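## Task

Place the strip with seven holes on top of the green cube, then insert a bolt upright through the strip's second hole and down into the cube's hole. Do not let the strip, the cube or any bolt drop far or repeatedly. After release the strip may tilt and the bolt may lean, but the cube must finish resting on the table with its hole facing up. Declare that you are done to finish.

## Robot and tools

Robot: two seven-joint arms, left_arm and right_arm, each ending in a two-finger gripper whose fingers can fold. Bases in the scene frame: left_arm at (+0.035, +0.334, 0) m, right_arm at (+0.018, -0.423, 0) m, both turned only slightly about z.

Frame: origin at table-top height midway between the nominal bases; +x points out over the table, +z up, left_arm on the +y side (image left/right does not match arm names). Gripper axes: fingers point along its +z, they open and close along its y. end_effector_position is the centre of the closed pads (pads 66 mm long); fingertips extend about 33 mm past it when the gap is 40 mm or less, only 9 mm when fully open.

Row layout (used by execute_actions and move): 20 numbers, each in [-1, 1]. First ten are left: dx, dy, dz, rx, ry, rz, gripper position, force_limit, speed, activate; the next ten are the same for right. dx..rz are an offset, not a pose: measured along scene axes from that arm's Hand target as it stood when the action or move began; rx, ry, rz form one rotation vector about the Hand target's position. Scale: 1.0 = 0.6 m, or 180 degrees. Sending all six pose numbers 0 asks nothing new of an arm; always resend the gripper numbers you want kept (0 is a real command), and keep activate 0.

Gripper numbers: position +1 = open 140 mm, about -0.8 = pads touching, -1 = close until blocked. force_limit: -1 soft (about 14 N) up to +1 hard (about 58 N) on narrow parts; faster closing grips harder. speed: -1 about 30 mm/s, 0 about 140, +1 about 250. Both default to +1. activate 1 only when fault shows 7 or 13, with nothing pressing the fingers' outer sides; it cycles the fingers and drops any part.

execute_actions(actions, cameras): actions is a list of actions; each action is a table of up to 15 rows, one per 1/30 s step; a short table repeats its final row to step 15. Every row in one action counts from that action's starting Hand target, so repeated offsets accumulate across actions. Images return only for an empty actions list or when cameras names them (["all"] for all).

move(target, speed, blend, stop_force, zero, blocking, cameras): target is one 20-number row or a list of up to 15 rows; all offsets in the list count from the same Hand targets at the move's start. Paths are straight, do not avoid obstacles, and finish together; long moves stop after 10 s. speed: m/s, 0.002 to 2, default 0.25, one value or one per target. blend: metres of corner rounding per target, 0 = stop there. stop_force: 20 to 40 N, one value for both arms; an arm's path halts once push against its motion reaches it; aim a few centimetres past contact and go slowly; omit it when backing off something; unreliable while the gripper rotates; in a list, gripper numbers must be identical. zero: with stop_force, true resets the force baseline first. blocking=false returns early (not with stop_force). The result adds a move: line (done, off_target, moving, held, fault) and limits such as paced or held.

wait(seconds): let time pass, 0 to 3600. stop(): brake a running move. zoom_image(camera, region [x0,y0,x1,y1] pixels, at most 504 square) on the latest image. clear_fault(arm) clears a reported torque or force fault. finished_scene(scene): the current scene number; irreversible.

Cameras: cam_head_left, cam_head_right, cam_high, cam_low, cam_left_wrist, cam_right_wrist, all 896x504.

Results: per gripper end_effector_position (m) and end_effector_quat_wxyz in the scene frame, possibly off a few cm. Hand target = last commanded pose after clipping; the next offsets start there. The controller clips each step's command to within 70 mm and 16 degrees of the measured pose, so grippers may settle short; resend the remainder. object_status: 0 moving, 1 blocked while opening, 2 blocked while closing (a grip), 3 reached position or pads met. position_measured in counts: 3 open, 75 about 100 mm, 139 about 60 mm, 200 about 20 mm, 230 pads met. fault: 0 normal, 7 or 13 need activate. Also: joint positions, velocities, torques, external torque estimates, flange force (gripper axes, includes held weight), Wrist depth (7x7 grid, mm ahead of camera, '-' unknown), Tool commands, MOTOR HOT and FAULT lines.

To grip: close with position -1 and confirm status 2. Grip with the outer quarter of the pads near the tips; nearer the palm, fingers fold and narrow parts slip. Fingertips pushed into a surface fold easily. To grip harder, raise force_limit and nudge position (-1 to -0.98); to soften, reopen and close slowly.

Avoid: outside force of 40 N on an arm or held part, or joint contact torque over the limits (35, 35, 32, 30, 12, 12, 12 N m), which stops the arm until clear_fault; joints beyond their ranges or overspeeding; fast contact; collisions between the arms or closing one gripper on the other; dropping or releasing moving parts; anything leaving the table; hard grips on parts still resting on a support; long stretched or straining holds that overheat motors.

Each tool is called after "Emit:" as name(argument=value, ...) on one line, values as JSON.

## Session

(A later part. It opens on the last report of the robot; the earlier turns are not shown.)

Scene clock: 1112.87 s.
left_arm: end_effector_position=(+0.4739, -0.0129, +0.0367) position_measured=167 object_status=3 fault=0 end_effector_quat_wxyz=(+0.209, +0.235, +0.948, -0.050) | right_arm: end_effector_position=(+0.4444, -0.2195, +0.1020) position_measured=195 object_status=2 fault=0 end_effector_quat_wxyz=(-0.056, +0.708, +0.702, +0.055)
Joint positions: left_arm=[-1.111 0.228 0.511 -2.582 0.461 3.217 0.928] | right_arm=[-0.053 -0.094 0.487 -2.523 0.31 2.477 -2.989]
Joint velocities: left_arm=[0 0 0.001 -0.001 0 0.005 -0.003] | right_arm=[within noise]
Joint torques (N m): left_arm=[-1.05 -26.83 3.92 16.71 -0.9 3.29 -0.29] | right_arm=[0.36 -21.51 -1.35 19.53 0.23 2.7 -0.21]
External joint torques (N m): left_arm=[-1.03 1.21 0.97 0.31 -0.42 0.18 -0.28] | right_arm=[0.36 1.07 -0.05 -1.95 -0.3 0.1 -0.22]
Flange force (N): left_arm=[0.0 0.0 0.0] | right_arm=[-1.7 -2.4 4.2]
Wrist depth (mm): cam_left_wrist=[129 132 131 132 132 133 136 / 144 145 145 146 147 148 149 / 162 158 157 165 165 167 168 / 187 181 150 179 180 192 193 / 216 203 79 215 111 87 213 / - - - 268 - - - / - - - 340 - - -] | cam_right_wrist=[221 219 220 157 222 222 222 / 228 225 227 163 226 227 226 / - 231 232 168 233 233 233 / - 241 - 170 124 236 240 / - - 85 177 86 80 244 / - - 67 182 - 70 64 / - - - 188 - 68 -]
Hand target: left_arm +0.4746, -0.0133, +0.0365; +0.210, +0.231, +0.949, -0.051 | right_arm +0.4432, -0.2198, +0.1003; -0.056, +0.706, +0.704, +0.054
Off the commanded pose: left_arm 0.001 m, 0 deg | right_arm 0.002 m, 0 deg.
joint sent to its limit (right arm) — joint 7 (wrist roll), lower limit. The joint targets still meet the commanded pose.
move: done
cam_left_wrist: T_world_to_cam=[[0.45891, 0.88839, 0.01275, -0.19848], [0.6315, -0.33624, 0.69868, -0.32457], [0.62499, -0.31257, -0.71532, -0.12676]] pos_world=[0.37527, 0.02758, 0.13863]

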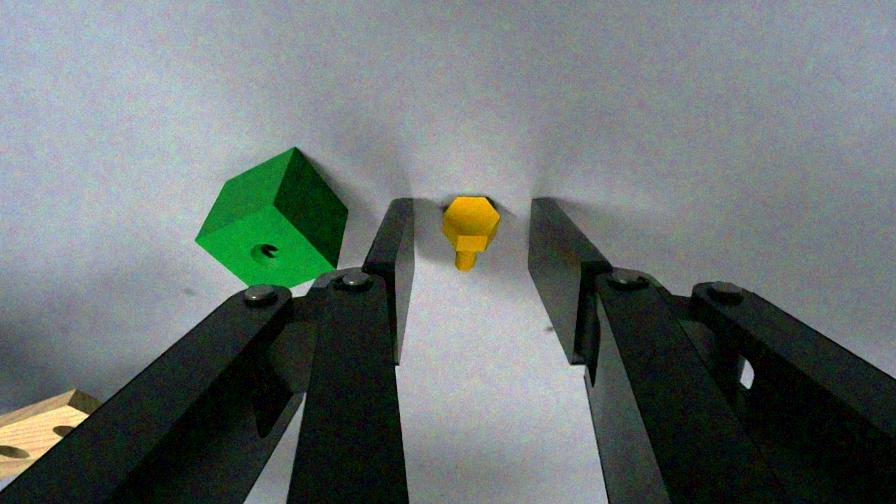

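Emit:
execute_actions(actions=[[[0,0,0,0,0,0,-1,-0.5,-1,0,0,0,0,0,0,0,-1,-0.1,-1,0]],[[0,0,0,0,0,0,-1,-0.5,-1,0,0,0,0,0,0,0,-1,-0.1,-1,0]],[[0,0,0,0,0,0,-1,-0.5,-1,0,0,0,0,0,0,0,-1,-0.1,-1,0]],[[0,0,0,0,0,0,-1,-0.5,-1,0,0,0,0,0,0,0,-1,-0.1,-1,0]]], cameras=["cam_left_wrist"])

Emit:
zoom_image(camera="cam_left_wrist", region=[350, 130, 600, 330])

Scene clock: 1129.13 s.
left_arm: end_effector_position=(+0.4741, -0.0131, +0.0369) position_measured=203 object_status=2 fault=0 end_effector_quat_wxyz=(+0.210, +0.235, +0.948, -0.050) | right_arm: end_effector_position=(+0.4444, -0.2195, +0.1020) position_measured=195 object_status=2 fault=0 end_effector_quat_wxyz=(-0.056, +0.708, +0.702, +0.055)
Joint positions: left_arm=[-1.111 0.228 0.511 -2.581 0.461 3.218 0.927] | right_arm=[-0.053 -0.094 0.487 -2.523 0.31 2.477 -2.989]
Joint torques (N m): left_arm=[-1.09 -26.87 3.96 16.76 -0.78 3.24 -0.33] | right_arm=[0.35 -21.51 -1.31 19.51 0.23 2.68 -0.22]
External joint torques (N m): left_arm=[-1.08 1.2 1 0.37 -0.3 0.13 -0.32] | right_arm=[0.44 0.91 0.07 -1.85 -0.31 0.1 -0.22]
External joint torques at the end of the 1st action: left_arm=[-1.15 1.29 0.92 0.3 -0.32 0.13 -0.32] | right_arm=[0.42 1.02 -0.03 -1.93 -0.31 0.09 -0.17]
External joint torques at the end of the 2nd action: left_arm=[-1.2 1.22 0.93 0.34 -0.3 0.14 -0.29] | right_arm=[0.42 0.91 -0.01 -1.89 -0.3 0.11 -0.21]
External joint torques at the end of the 3rd action: left_arm=[-0.99 1.31 1.08 0.27 -0.31 0.1 -0.3] | right_arm=[0.52 1 0.08 -1.89 -0.31 0.1 -0.19]
Flange force (N): left_arm=[0.0 0.0 0.0] | right_arm=[-1.5 -2.7 3.8]
Flange force at the end of the 1st action (N): left_arm=[0.0 0.0 0.0] | right_arm=[-1.5 -2.5 4.1]
Flange force at the end of the 2nd action (N): left_arm=[0.0 0.0 0.0] | right_arm=[-1.6 -2.8 3.8]
Flange force at the end of the 3rd action (N): left_arm=[0.0 0.0 0.0] | right_arm=[-1.3 -2.6 4.1]
Wrist depth (mm): cam_left_wrist=[130 133 131 132 132 133 136 / 144 145 141 147 147 148 149 / 163 159 157 165 165 167 168 / 187 187 152 162 185 191 194 / 217 213 90 222 88 88 229 / - - - - - - - / - - - - - - -] | cam_right_wrist=[222 223 222 158 221 221 219 / 228 226 230 224 229 227 225 / - 237 - 168 - - - / - 240 233 169 117 239 - / 248 - 85 176 86 80 246 / - - 67 182 - 70 64 / - - - - - 68 -]
Hand target: left_arm +0.4746, -0.0133, +0.0365; +0.210, +0.231, +0.949, -0.051 | right_arm +0.4432, -0.2198, +0.1003; -0.056, +0.706, +0.704, +0.054
Off the commanded pose: left_arm 0.001 m, 0 deg | right_arm 0.002 m, 0 deg.
joint sent to its limit (right arm) — joint 7 (wrist roll), lower limit. The joint targets still meet the commanded pose.
cam_left_wrist: T_world_to_cam=[[0.45842, 0.88866, 0.01191, -0.19806], [0.63154, -0.33515, 0.69916, -0.32488], [0.62531, -0.31299, -0.71486, -0.12698]] pos_world=[0.37537, 0.02738, 0.13873]

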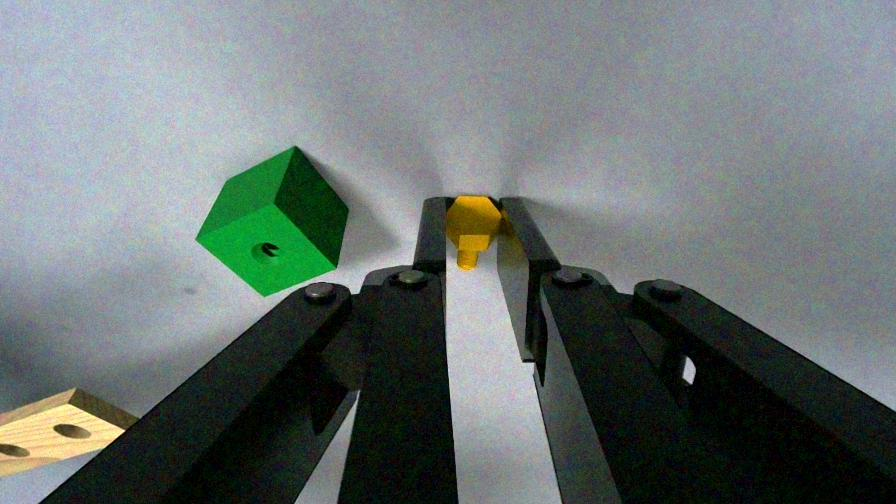

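Scaled by 2.016 from the camera's image (finer frame: 1280x720).

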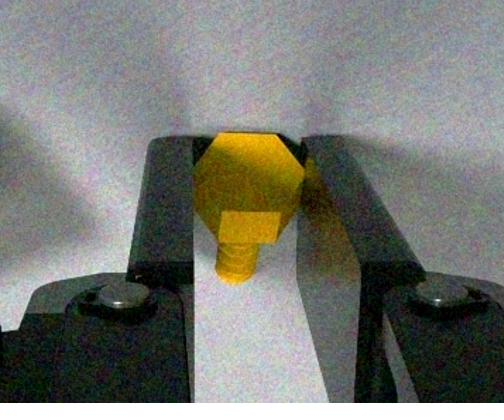

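Emit:
move(target=[[0, 0, 0.25, 0, 0, 0, -1, -0.5, -1, 0, 0, 0, 0, 0, 0, 0, -1, -0.1, -1, 0]], speed=0.06, cameras=["cam_left_wrist"])

Emit:
zoom_image(camera="cam_left_wrist", region=[350, 130, 600, 330])

Scene clock: 1206.23 s.
left_arm: end_effector_position=(+0.4745, -0.0129, +0.1848) position_measured=203 object_status=2 fault=0 end_effector_quat_wxyz=(+0.210, +0.230, +0.949, -0.050) | right_arm: end_effector_position=(+0.4444, -0.2195, +0.1020) position_measured=195 object_status=2 fault=0 end_effector_quat_wxyz=(-0.056, +0.708, +0.702, +0.055)
Joint positions: left_arm=[-1.144 -0.203 0.507 -2.54 0.475 2.755 0.988] | right_arm=[-0.053 -0.094 0.487 -2.523 0.31 2.477 -2.989]
Joint velocities: left_arm=[0 -0.001 0 0.002 0 -0.005 0.006] | right_arm=[within noise]
Joint torques (N m): left_arm=[-1.43 -20.17 -1.9 22.73 -0.14 2.95 0.15] | right_arm=[0.38 -21.53 -1.34 19.53 0.23 2.69 -0.19]
External joint torques (N m): left_arm=[-1.34 -0.1 0.94 0.19 -0.34 -0.21 0.16] | right_arm=[0.44 0.8 0 -1.77 -0.31 0.13 -0.19]
Flange force (N): left_arm=[-4.5 0.8 0.9] | right_arm=[-1.5 -2.7 3.5]
Wrist depth (mm): cam_left_wrist=[265 271 256 278 267 273 267 / 301 302 309 303 311 305 315 / 328 263 343 336 342 343 346 / 263 388 376 160 372 384 396 / 249 441 90 - 89 86 470 / 236 - - - - - - / - - - - - - -] | cam_right_wrist=[222 - 221 159 220 - - / 227 - 227 164 224 - - / 233 234 233 168 233 233 232 / - 238 239 169 115 240 238 / - - 85 177 86 80 247 / - - 67 182 - 70 68 / - - - - - 68 -]
Hand target: left_arm +0.4746, -0.0133, +0.1865; +0.210, +0.231, +0.949, -0.051 | right_arm +0.4432, -0.2198, +0.1003; -0.056, +0.706, +0.704, +0.054
Off the commanded pose: left_arm 0.002 m, 0 deg | right_arm 0.002 m, 0 deg.
joint sent to its limit (right arm) — joint 7 (wrist roll), lower limit. The joint targets still meet the commanded pose.
move: done
cam_left_wrist: T_world_to_cam=[[0.45033, 0.8928, 0.01036, -0.19594], [0.63486, -0.32834, 0.69939, -0.43011], [0.62782, -0.30838, -0.71466, -0.02256]] pos_world=[0.37546, 0.02676, 0.28673]

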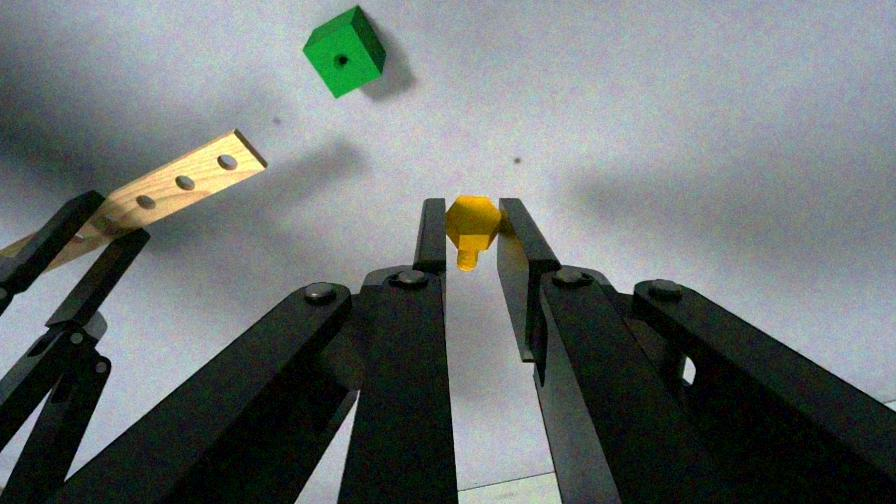

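Scaled by 2.016 from the camera's image (finer frame: 1280x720).

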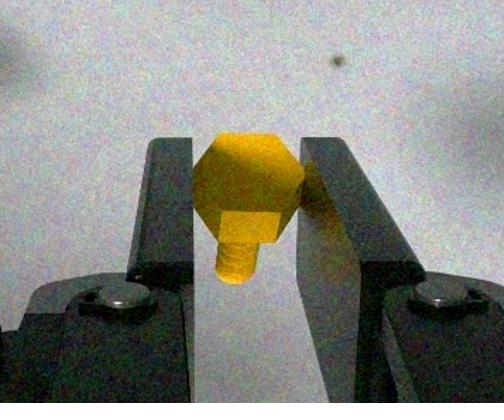

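Emit:
move(target=[[0, 0, 0.005, 0.0639, 0.1233, 0, -1, -0.5, -1, 0, 0, 0, 0, 0, 0, 0, -1, -0.1, -1, 0], [0, 0, 0.005, -0.03625, 0.14701, 0.4505, -1, -0.5, -1, 0, 0, 0, 0, 0, 0, 0, -1, -0.1, -1, 0], [0, 0, 0.005, -0.16508, 0.11429, 0.89867, -1, -0.5, -1, 0, 0, 0, 0, 0, 0, 0, -1, -0.1, -1, 0]], speed=0.25, blend=0.05, cameras=["cam_left_wrist", "cam_head_left"])

Scene clock: 1266.83 s.
left_arm: end_effector_position=(+0.4741, -0.0138, +0.1896) position_measured=203 object_status=2 fault=0 end_effector_quat_wxyz=(+0.002, +0.933, -0.361, -0.001) | right_arm: end_effector_position=(+0.4444, -0.2195, +0.1020) position_measured=195 object_status=2 fault=0 end_effector_quat_wxyz=(-0.056, +0.708, +0.702, +0.055)
Joint positions: left_arm=[-1.693 0.14 1.084 -2.063 -0.15 2.123 -1.396] | right_arm=[-0.053 -0.094 0.487 -2.523 0.31 2.477 -2.989]
Joint velocities: left_arm=[0 0 0.001 0 0 0 -0.005] | right_arm=[within noise]
Joint torques (N m): left_arm=[-1.18 -17.38 5.02 22.87 1.04 2.76 -0.36] | right_arm=[0.35 -21.51 -1.38 19.53 0.22 2.7 -0.21]
External joint torques (N m): left_arm=[-1.05 0.61 1.13 -0.85 0.32 0.12 -0.37] | right_arm=[0.4 0.96 -0.04 -1.84 -0.32 0.12 -0.22]
Flange force (N): left_arm=[-7.8 1.9 -0.4] | right_arm=[-1.6 -2.4 3.9]
Wrist depth (mm): cam_left_wrist=[- 291 292 293 294 232 294 / 303 305 - 306 301 310 311 / 320 322 319 320 322 328 330 / 338 339 340 160 338 340 350 / 357 - 90 359 89 88 371 / - - - - - - - / - - - - - - -] | cam_right_wrist=[- 222 219 158 221 217 220 / 230 - 229 164 226 - 226 / 234 234 - 168 230 235 232 / - 240 - 169 238 240 - / - - 85 177 86 86 - / - - 67 182 - 70 64 / - - - - - 68 -]
Hand target: left_arm +0.4746, -0.0133, +0.1895; +0.000, +0.934, -0.359, +0.000 | right_arm +0.4432, -0.2198, +0.1003; -0.056, +0.706, +0.704, +0.054
Off the commanded pose: left_arm 0.001 m, 0 deg | right_arm 0.002 m, 0 deg.
joint sent to its limit (right arm) — joint 7 (wrist roll), lower limit. The joint targets still meet the commanded pose.
move: done
cam_left_wrist: T_world_to_cam=[[-0.6694, -0.74274, 0.01554, 0.31218], [-0.69685, 0.63502, 0.33339, 0.28052], [-0.25749, 0.21234, -0.94266, 0.45098]] pos_world=[0.52058, -0.04203, 0.32675]
Images, in order (width x height): cam_head_left 896x504, cam_left_wrist 896x504.

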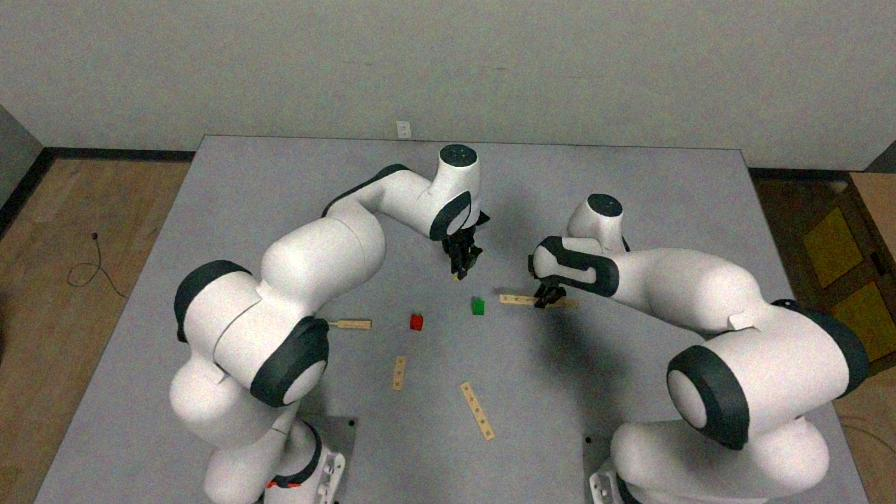

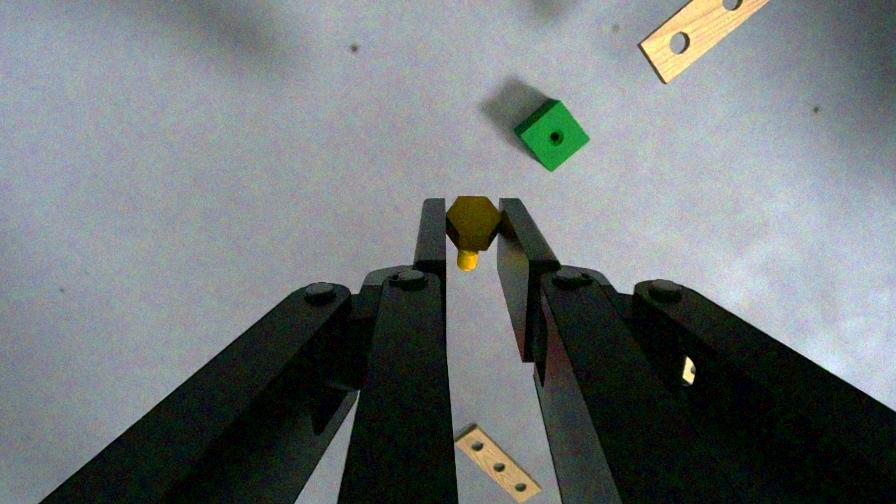

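Emit:
move(target=[[-0.0243, 0.0222, 0.0175, -0.19698, -0.21877, 0, -1, -0.5, -1, 0, 0, 0, 0, 0, 0, 0, -1, -0.1, -1, 0]], speed=0.2, cameras=["all"])

Emit:
zoom_image(camera="cam_low", region=[440, 150, 640, 300])

Emit:
zoom_image(camera="cam_high", region=[380, 200, 530, 310])

Scene clock: 1279.40 s.
left_arm: end_effector_position=(+0.4598, -0.0011, +0.2013) position_measured=203 object_status=2 fault=0 end_effector_quat_wxyz=(+0.162, +0.835, -0.320, +0.417) | right_arm: end_effector_position=(+0.4444, -0.2195, +0.1020) position_measured=195 object_status=2 fault=0 end_effector_quat_wxyz=(-0.056, +0.708, +0.702, +0.055)
Joint positions: left_arm=[-0.554 -0.155 0.042 -2.96 0.272 3.74 -1.678] | right_arm=[-0.053 -0.094 0.487 -2.523 0.31 2.477 -2.989]
Joint velocities: left_arm=[0 0.001 0.001 0 0 0 0.006] | right_arm=[within noise]
Joint torques (N m): left_arm=[-0.46 -17.86 -0.08 15.87 -0.41 3.82 0.29] | right_arm=[0.37 -21.54 -1.33 19.52 0.24 2.69 -0.22]
External joint torques (N m): left_arm=[-0.45 0.88 0.07 -0.55 -0.39 0.17 0.27] | right_arm=[0.38 0.91 -0.02 -1.78 -0.29 0.12 -0.22]
Flange force (N): left_arm=[-4.0 3.1 4.3] | right_arm=[-1.6 -2.5 3.7]
Wrist depth (mm): cam_left_wrist=[- - - 535 - 271 243 / - - - 501 - 453 252 / 424 - - 423 413 339 - / 384 383 381 160 294 378 380 / 349 - 90 - 88 88 347 / - - - - - - - / - - - - - - -] | cam_right_wrist=[- 221 222 159 220 224 221 / - 228 226 163 223 225 225 / 233 229 237 168 233 - 229 / 242 240 - 170 137 239 239 / - 75 85 177 86 80 246 / - - 67 182 - 70 64 / - - - - - 68 -]
Hand target: left_arm +0.4601, +0.0000, +0.2000; +0.160, +0.835, -0.321, +0.417 | right_arm +0.4432, -0.2198, +0.1003; -0.056, +0.706, +0.704, +0.054
Off the commanded pose: left_arm 0.002 m, 0 deg | right_arm 0.002 m, 0 deg.
joint sent to its limit (right arm) — joint 7 (wrist roll), lower limit. The joint targets still meet the commanded pose.
move: done
cam_left_wrist: T_world_to_cam=[[-0.67466, -0.73799, 0.01421, 0.31465], [-0.61985, 0.556, -0.55376, 0.40169], [0.40077, -0.38241, -0.83256, 0.13015]] pos_world=[0.40911, 0.05864, 0.32633]
cam_right_wrist: T_world_to_cam=[[1, 0.00059, 0.00277, -0.43617], [0.00007, -0.98255, 0.18598, -0.22965], [0.00283, -0.18598, -0.98255, 0.20253]] pos_world=[0.43561, -0.18773, 0.24291]

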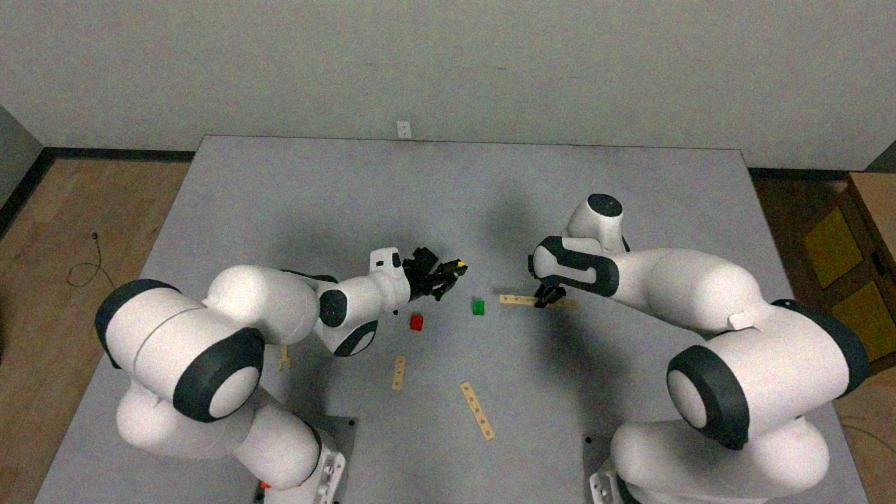

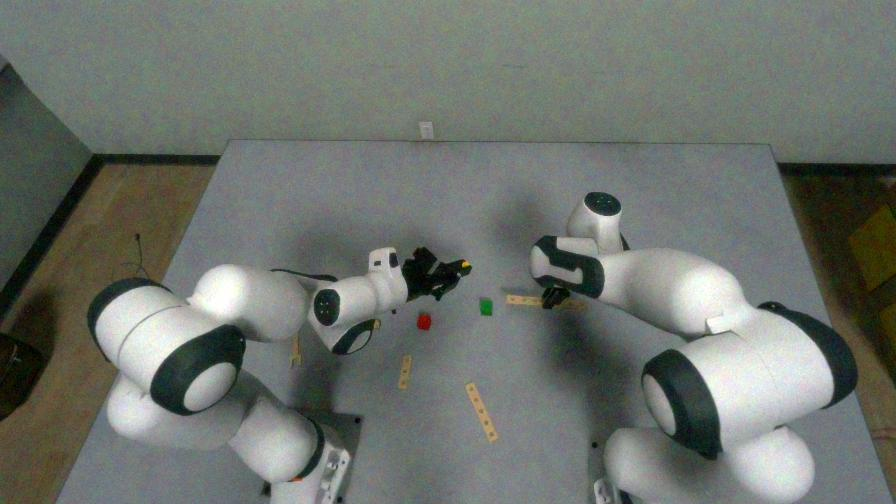

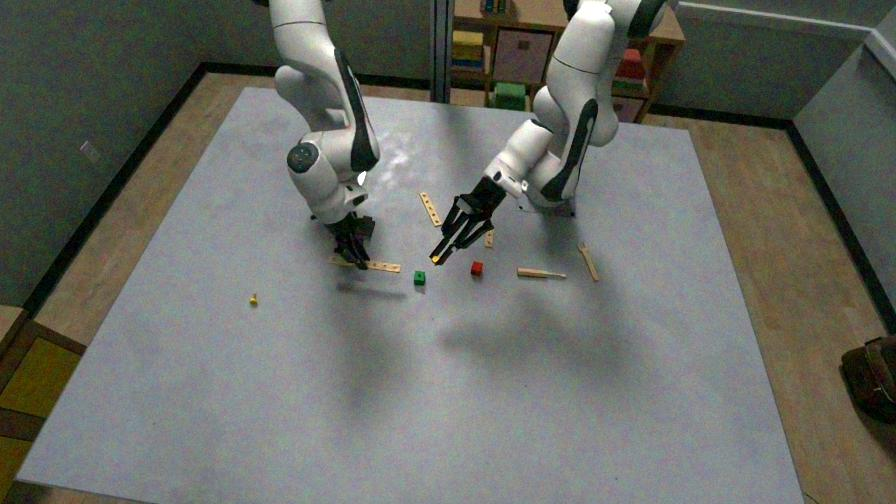

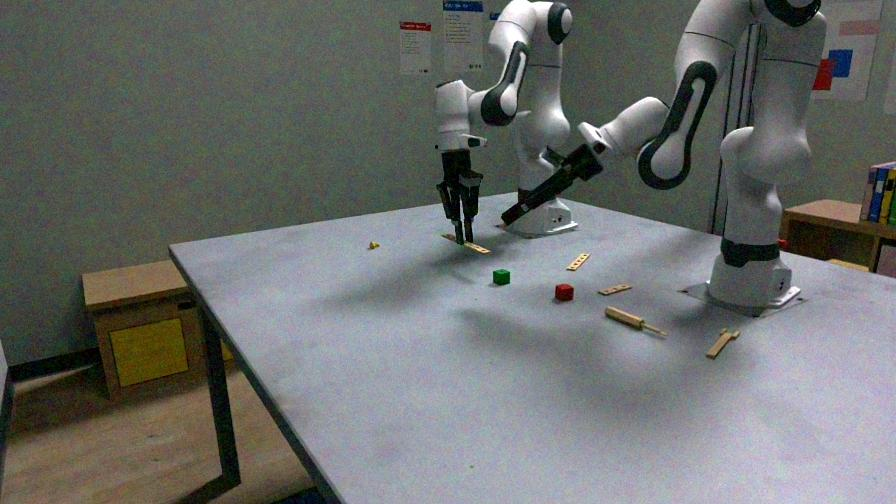

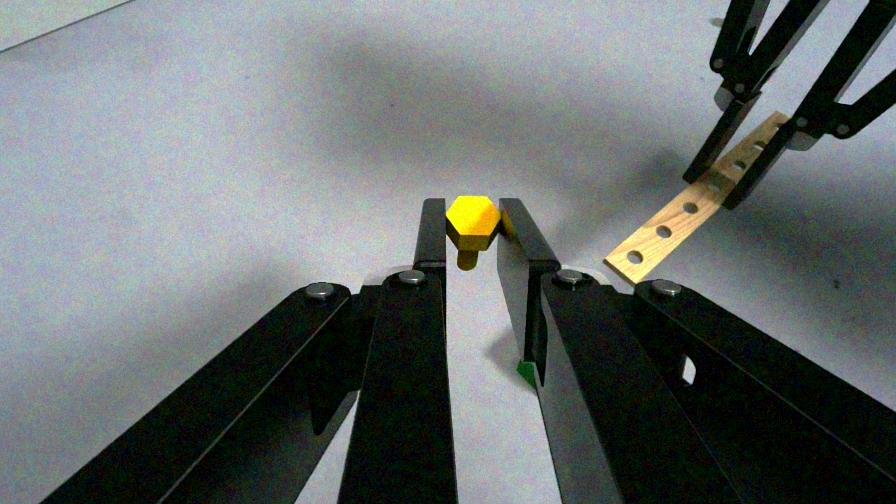

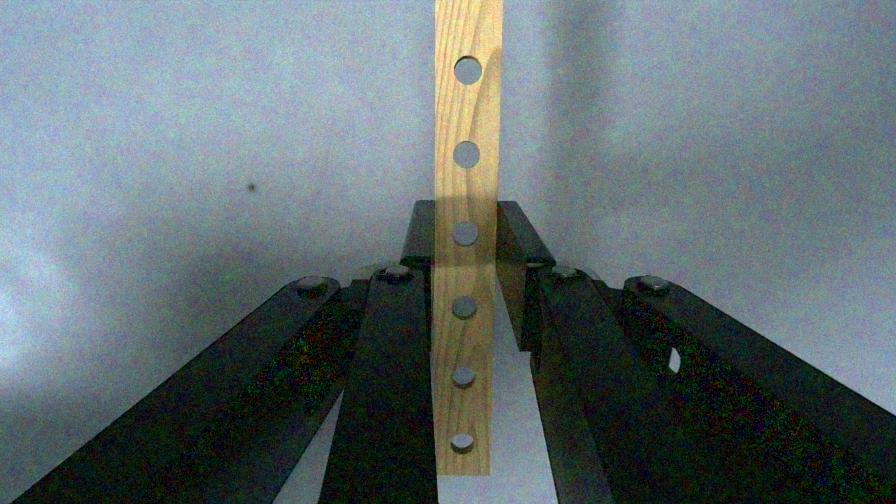

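Scaled by 2.520 from the camera's image (finer frame: 1280x720).

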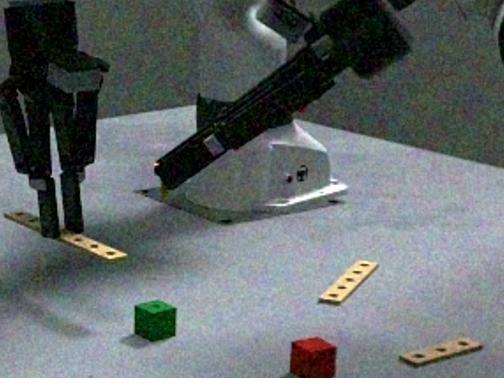

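Scaled by 3.360 from the camera's image (finer frame: 1280x720).

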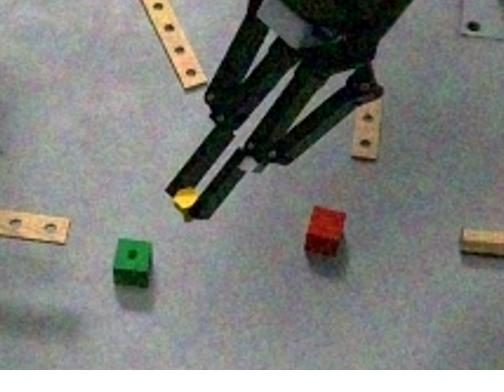

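Emit:
move(target=[[0, 0, 0, 0, 0, 0, -1, -0.5, -1, 0, -0.0012, 0.1525, -0.0163, 0, 0, 0, -1, -0.1, -1, 0]], speed=0.06, cameras=["cam_left_wrist", "cam_right_wrist", "cam_high"])

Emit:
zoom_image(camera="cam_right_wrist", region=[380, 0, 560, 200])

Scene clock: 1306.23 s.
left_arm: end_effector_position=(+0.4599, -0.0009, +0.2013) position_measured=203 object_status=2 fault=0 end_effector_quat_wxyz=(+0.161, +0.835, -0.321, +0.417) | right_arm: end_effector_position=(+0.4413, -0.1296, +0.0905) position_measured=195 object_status=2 fault=0 end_effector_quat_wxyz=(-0.057, +0.705, +0.705, +0.053)
Joint positions: left_arm=[-0.554 -0.155 0.042 -2.96 0.272 3.74 -1.676] | right_arm=[0.015 0.051 0.586 -2.414 0.185 2.524 -2.739]
Joint velocities: left_arm=[within noise] | right_arm=[0.001 0 0 -0.001 0 0 0.007]
Joint torques (N m): left_arm=[-0.45 -17.86 -0.1 15.9 -0.24 3.79 0.17] | right_arm=[0.76 -24.21 0.67 20.02 0.18 2.99 0.27]
External joint torques (N m): left_arm=[-0.47 0.84 0.01 -0.46 -0.22 0.16 0.14] | right_arm=[0.82 0.99 -0.14 -1.11 -0.33 0.32 0.26]
Flange force (N): left_arm=[-3.3 2.0 3.8] | right_arm=[1.2 0.0 5.1]
Wrist depth (mm): cam_left_wrist=[- - - - - 195 168 / 468 477 477 - - 227 182 / 422 421 427 - 420 238 408 / 383 - 383 160 125 252 386 / - 356 90 - 89 86 349 / - - - - - - - / - - - - - - -] | cam_right_wrist=[210 209 210 158 205 208 206 / 216 215 213 212 212 214 212 / - 224 223 167 - 219 222 / - - 228 169 226 - 227 / 236 234 85 177 86 83 237 / - - 67 182 - 70 64 / - - - 189 - 68 -]
Hand target: left_arm +0.4601, +0.0000, +0.2000; +0.160, +0.835, -0.321, +0.417 | right_arm +0.4425, -0.1283, +0.0905; -0.056, +0.706, +0.704, +0.054
Off the commanded pose: left_arm 0.002 m, 0 deg | right_arm 0.002 m, 0 deg.
move: done
cam_left_wrist: T_world_to_cam=[[-0.67525, -0.73748, 0.01268, 0.31536], [-0.61884, 0.55709, -0.5538, 0.40122], [0.40135, -0.3818, -0.83255, 0.12988]] pos_world=[0.40911, 0.05864, 0.32633]
cam_right_wrist: T_world_to_cam=[[0.99994, 0.01049, -0.00189, -0.43131], [0.01066, -0.98199, 0.18863, -0.14403], [0.00012, -0.18864, -0.98205, 0.20881]] pos_world=[0.43279, -0.09753, 0.23141]
Images, in order (width x height): cam_high 896x504, cam_left_wrist 896x504, cam_right_wrist 896x504.

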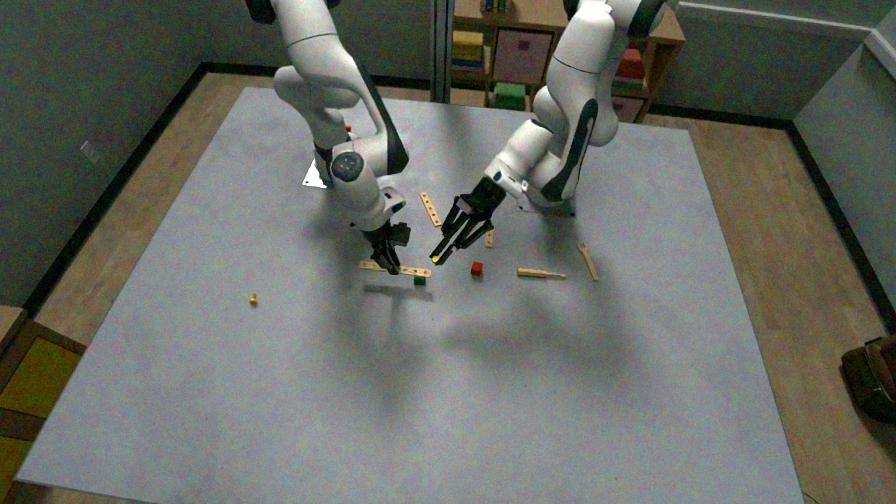

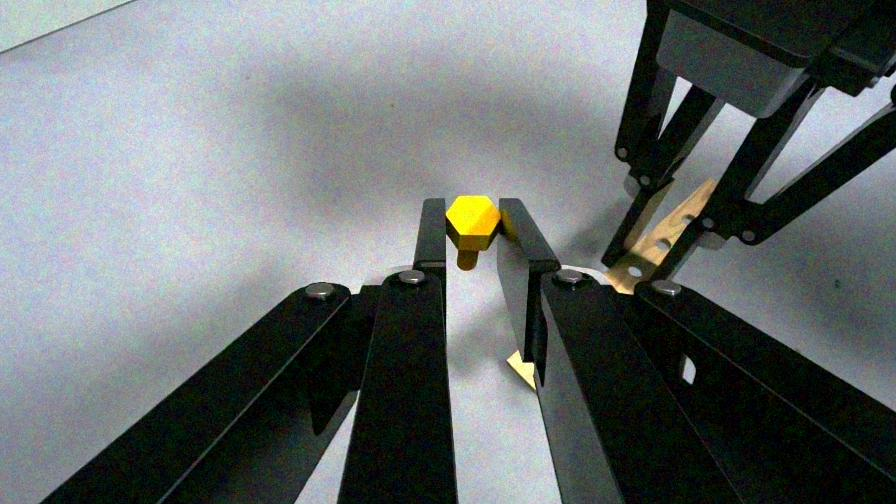

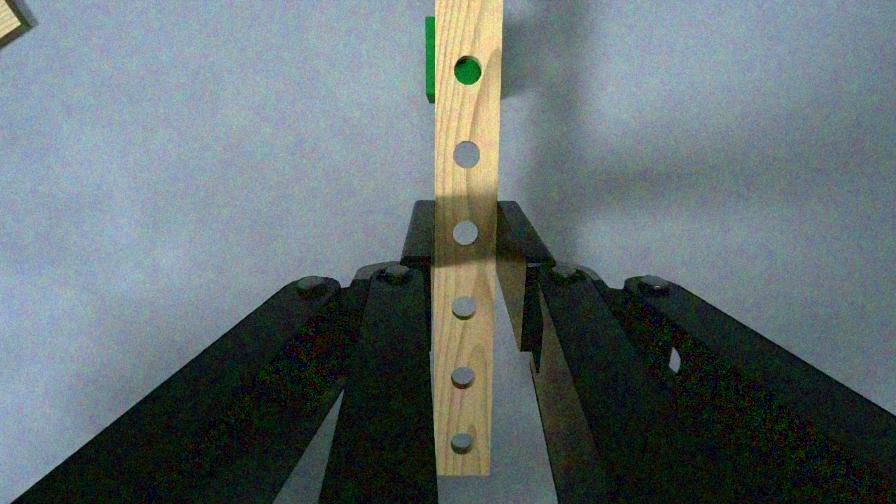

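Scaled by 2.520 from the camera's image (finer frame: 1280x720).

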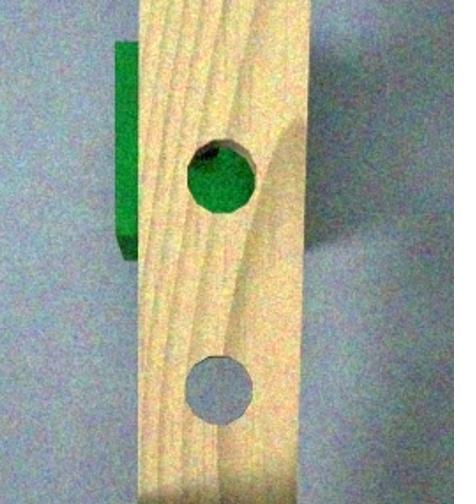

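Emit:
zoom_image(camera="cam_left_wrist", region=[410, 170, 530, 290])

Scaled by 4.200 from the camera's image (finer frame: 1280x720).

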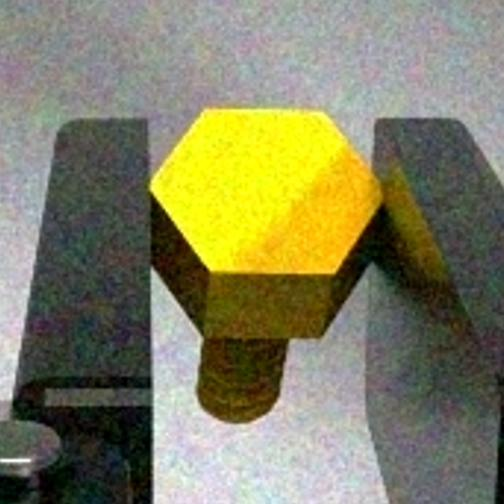

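Emit:
move(target=[[-0.0502, -0.1017, -0.1483, -0.0074, 0.0067, 0, -1, -0.5, -1, 0, 0, 0, 0, 0, 0, 0, -1, -0.1, -1, 0]], speed=0.06, cameras=["all"])

Emit:
zoom_image(camera="cam_right_wrist", region=[380, 0, 560, 160])

Emit:
zoom_image(camera="cam_left_wrist", region=[390, 150, 560, 320])

Emit:
zoom_image(camera="cam_low", region=[440, 190, 580, 300])

Scene clock: 1434.00 s.
left_arm: end_effector_position=(+0.4290, -0.0615, +0.1112) position_measured=203 object_status=2 fault=0 end_effector_quat_wxyz=(+0.175, +0.838, -0.314, +0.410) | right_arm: end_effector_position=(+0.4413, -0.1296, +0.0905) position_measured=195 object_status=2 fault=0 end_effector_quat_wxyz=(-0.057, +0.705, +0.705, +0.053)
Joint positions: left_arm=[-0.702 0.271 -0.094 -2.858 -0.08 4.053 -1.583] | right_arm=[0.015 0.051 0.586 -2.414 0.185 2.524 -2.737]
Joint velocities: left_arm=[0 0.001 0 -0.001 0.001 0.004 0.001] | right_arm=[within noise]
Joint torques (N m): left_arm=[-1.32 -25.61 0.84 10.39 -0.27 3.79 0.2] | right_arm=[0.51 -24.25 0.79 20.03 0.19 2.99 0.26]
External joint torques (N m): left_arm=[-1.27 0.97 1.12 0.49 -0.39 0.13 0.17] | right_arm=[0.61 1.05 0.02 -1.24 -0.32 0.28 0.26]
Flange force (N): left_arm=[-3.2 3.7 5.1] | right_arm=[0.9 -0.2 5.1]
Wrist depth (mm): cam_left_wrist=[372 - 383 388 171 138 121 / 344 333 338 340 194 149 352 / 297 300 303 304 204 312 322 / 268 271 280 160 214 280 278 / 251 251 90 197 89 88 256 / - - - 228 - - - / - - - 213 - - -] | cam_right_wrist=[- 210 209 114 208 207 206 / 217 217 216 163 212 206 212 / 223 221 221 167 222 - - / 230 232 230 169 137 226 227 / 237 234 85 177 86 80 231 / - - 67 182 - 70 64 / - - - - - 68 -]
Hand target: left_arm +0.4300, -0.0610, +0.1110; +0.173, +0.838, -0.314, +0.412 | right_arm +0.4425, -0.1283, +0.0906; -0.056, +0.706, +0.704, +0.054
Off the commanded pose: left_arm 0.001 m, 0 deg | right_arm 0.002 m, 0 deg.
move: done
cam_left_wrist: T_world_to_cam=[[-0.67448, -0.73684, 0.04639, 0.24691], [-0.63249, 0.54427, -0.55111, 0.37079], [0.38083, -0.40105, -0.83314, 0.05188]] pos_world=[0.3813, 0.00093, 0.23612]
cam_right_wrist: T_world_to_cam=[[0.99996, 0.00881, -0.00218, -0.43152], [0.00906, -0.98201, 0.18862, -0.14334], [-0.00048, -0.18863, -0.98205, 0.20907]] pos_world=[0.4329, -0.09752, 0.23141]

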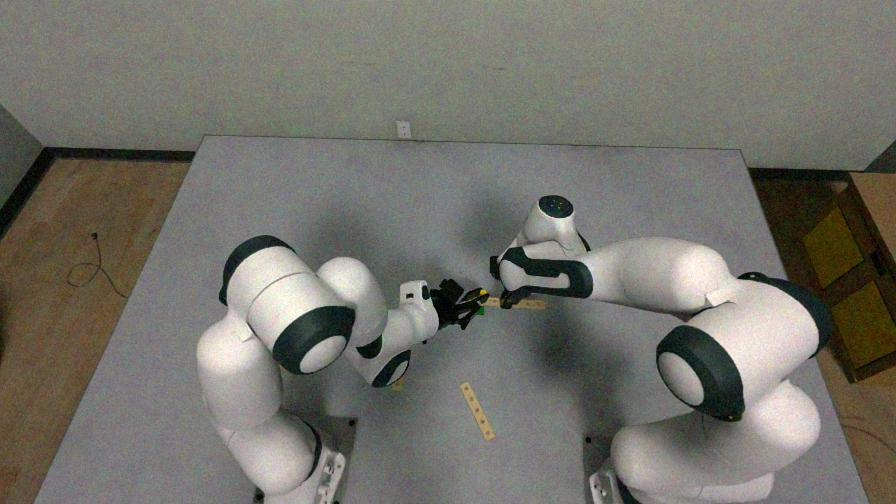

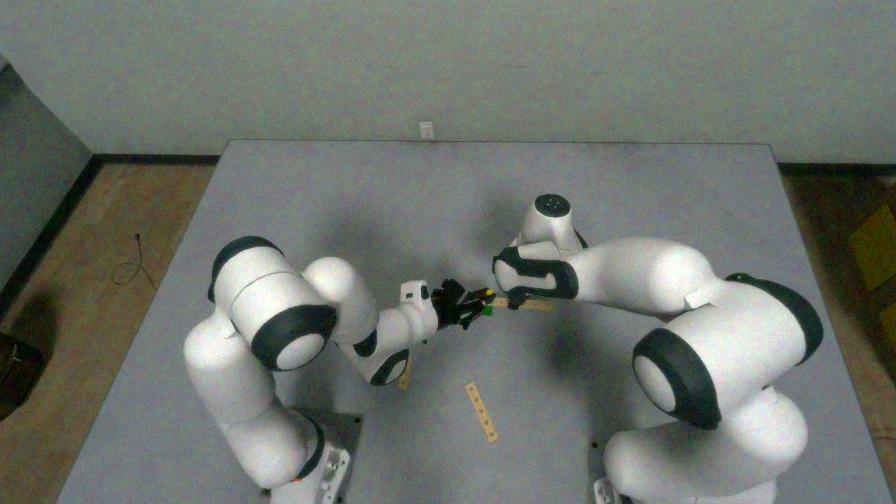

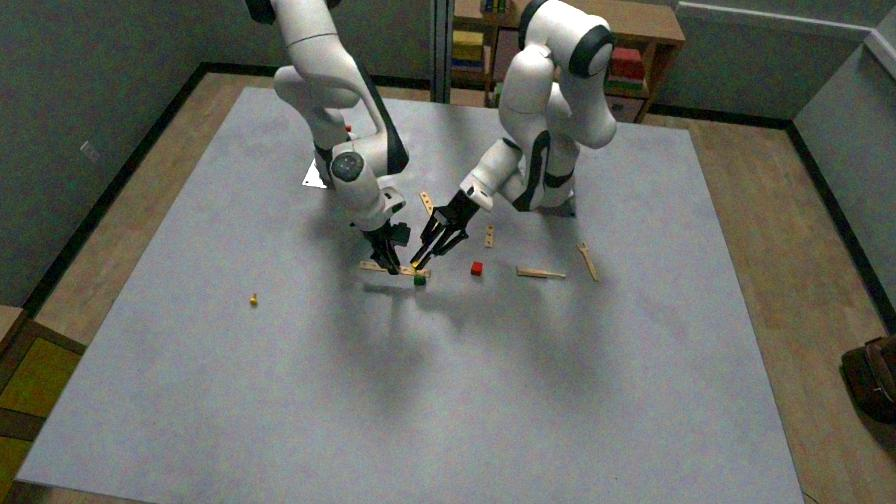

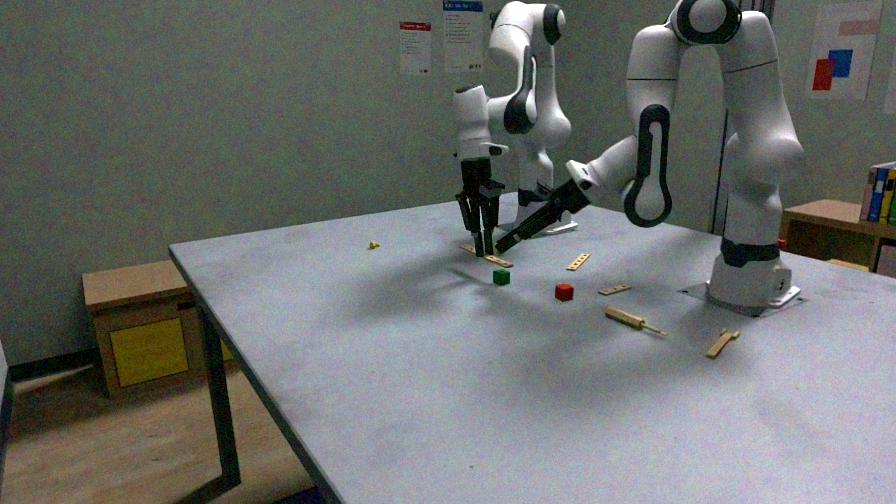

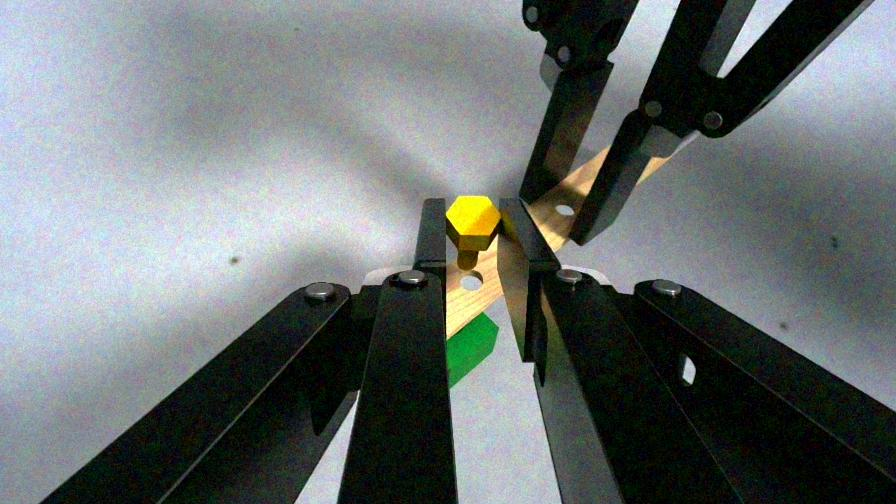

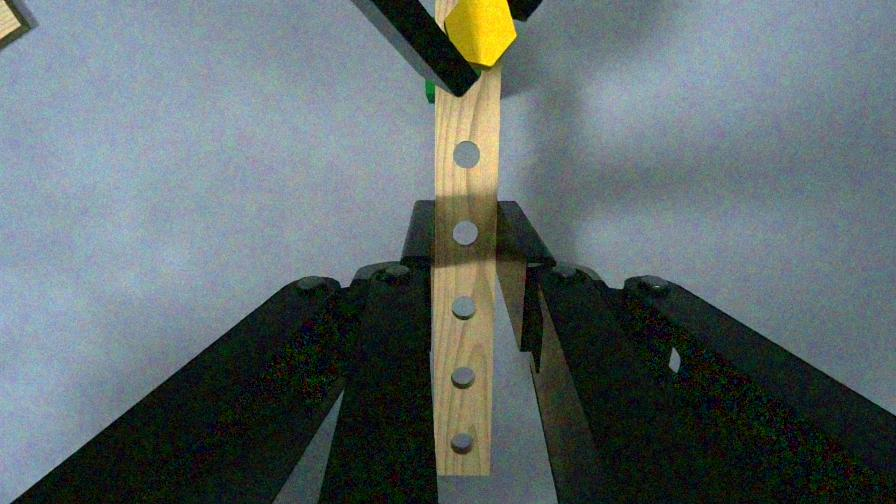

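Scaled by 2.800 from the camera's image (finer frame: 1280x720).

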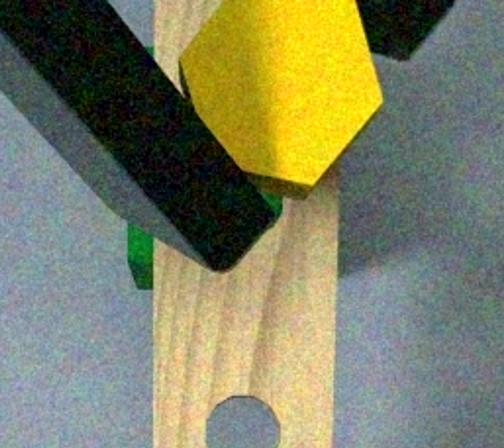

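Scaled by 2.965 from the camera's image (finer frame: 1280x720).

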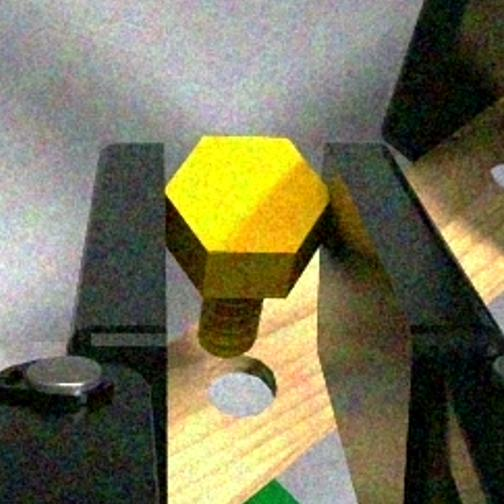

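Scaled by 3.600 from the camera's image (finer frame: 1280x720).

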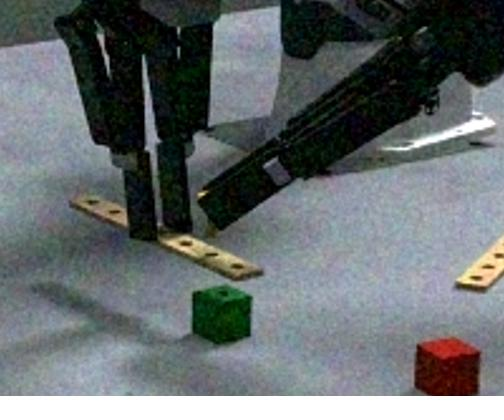

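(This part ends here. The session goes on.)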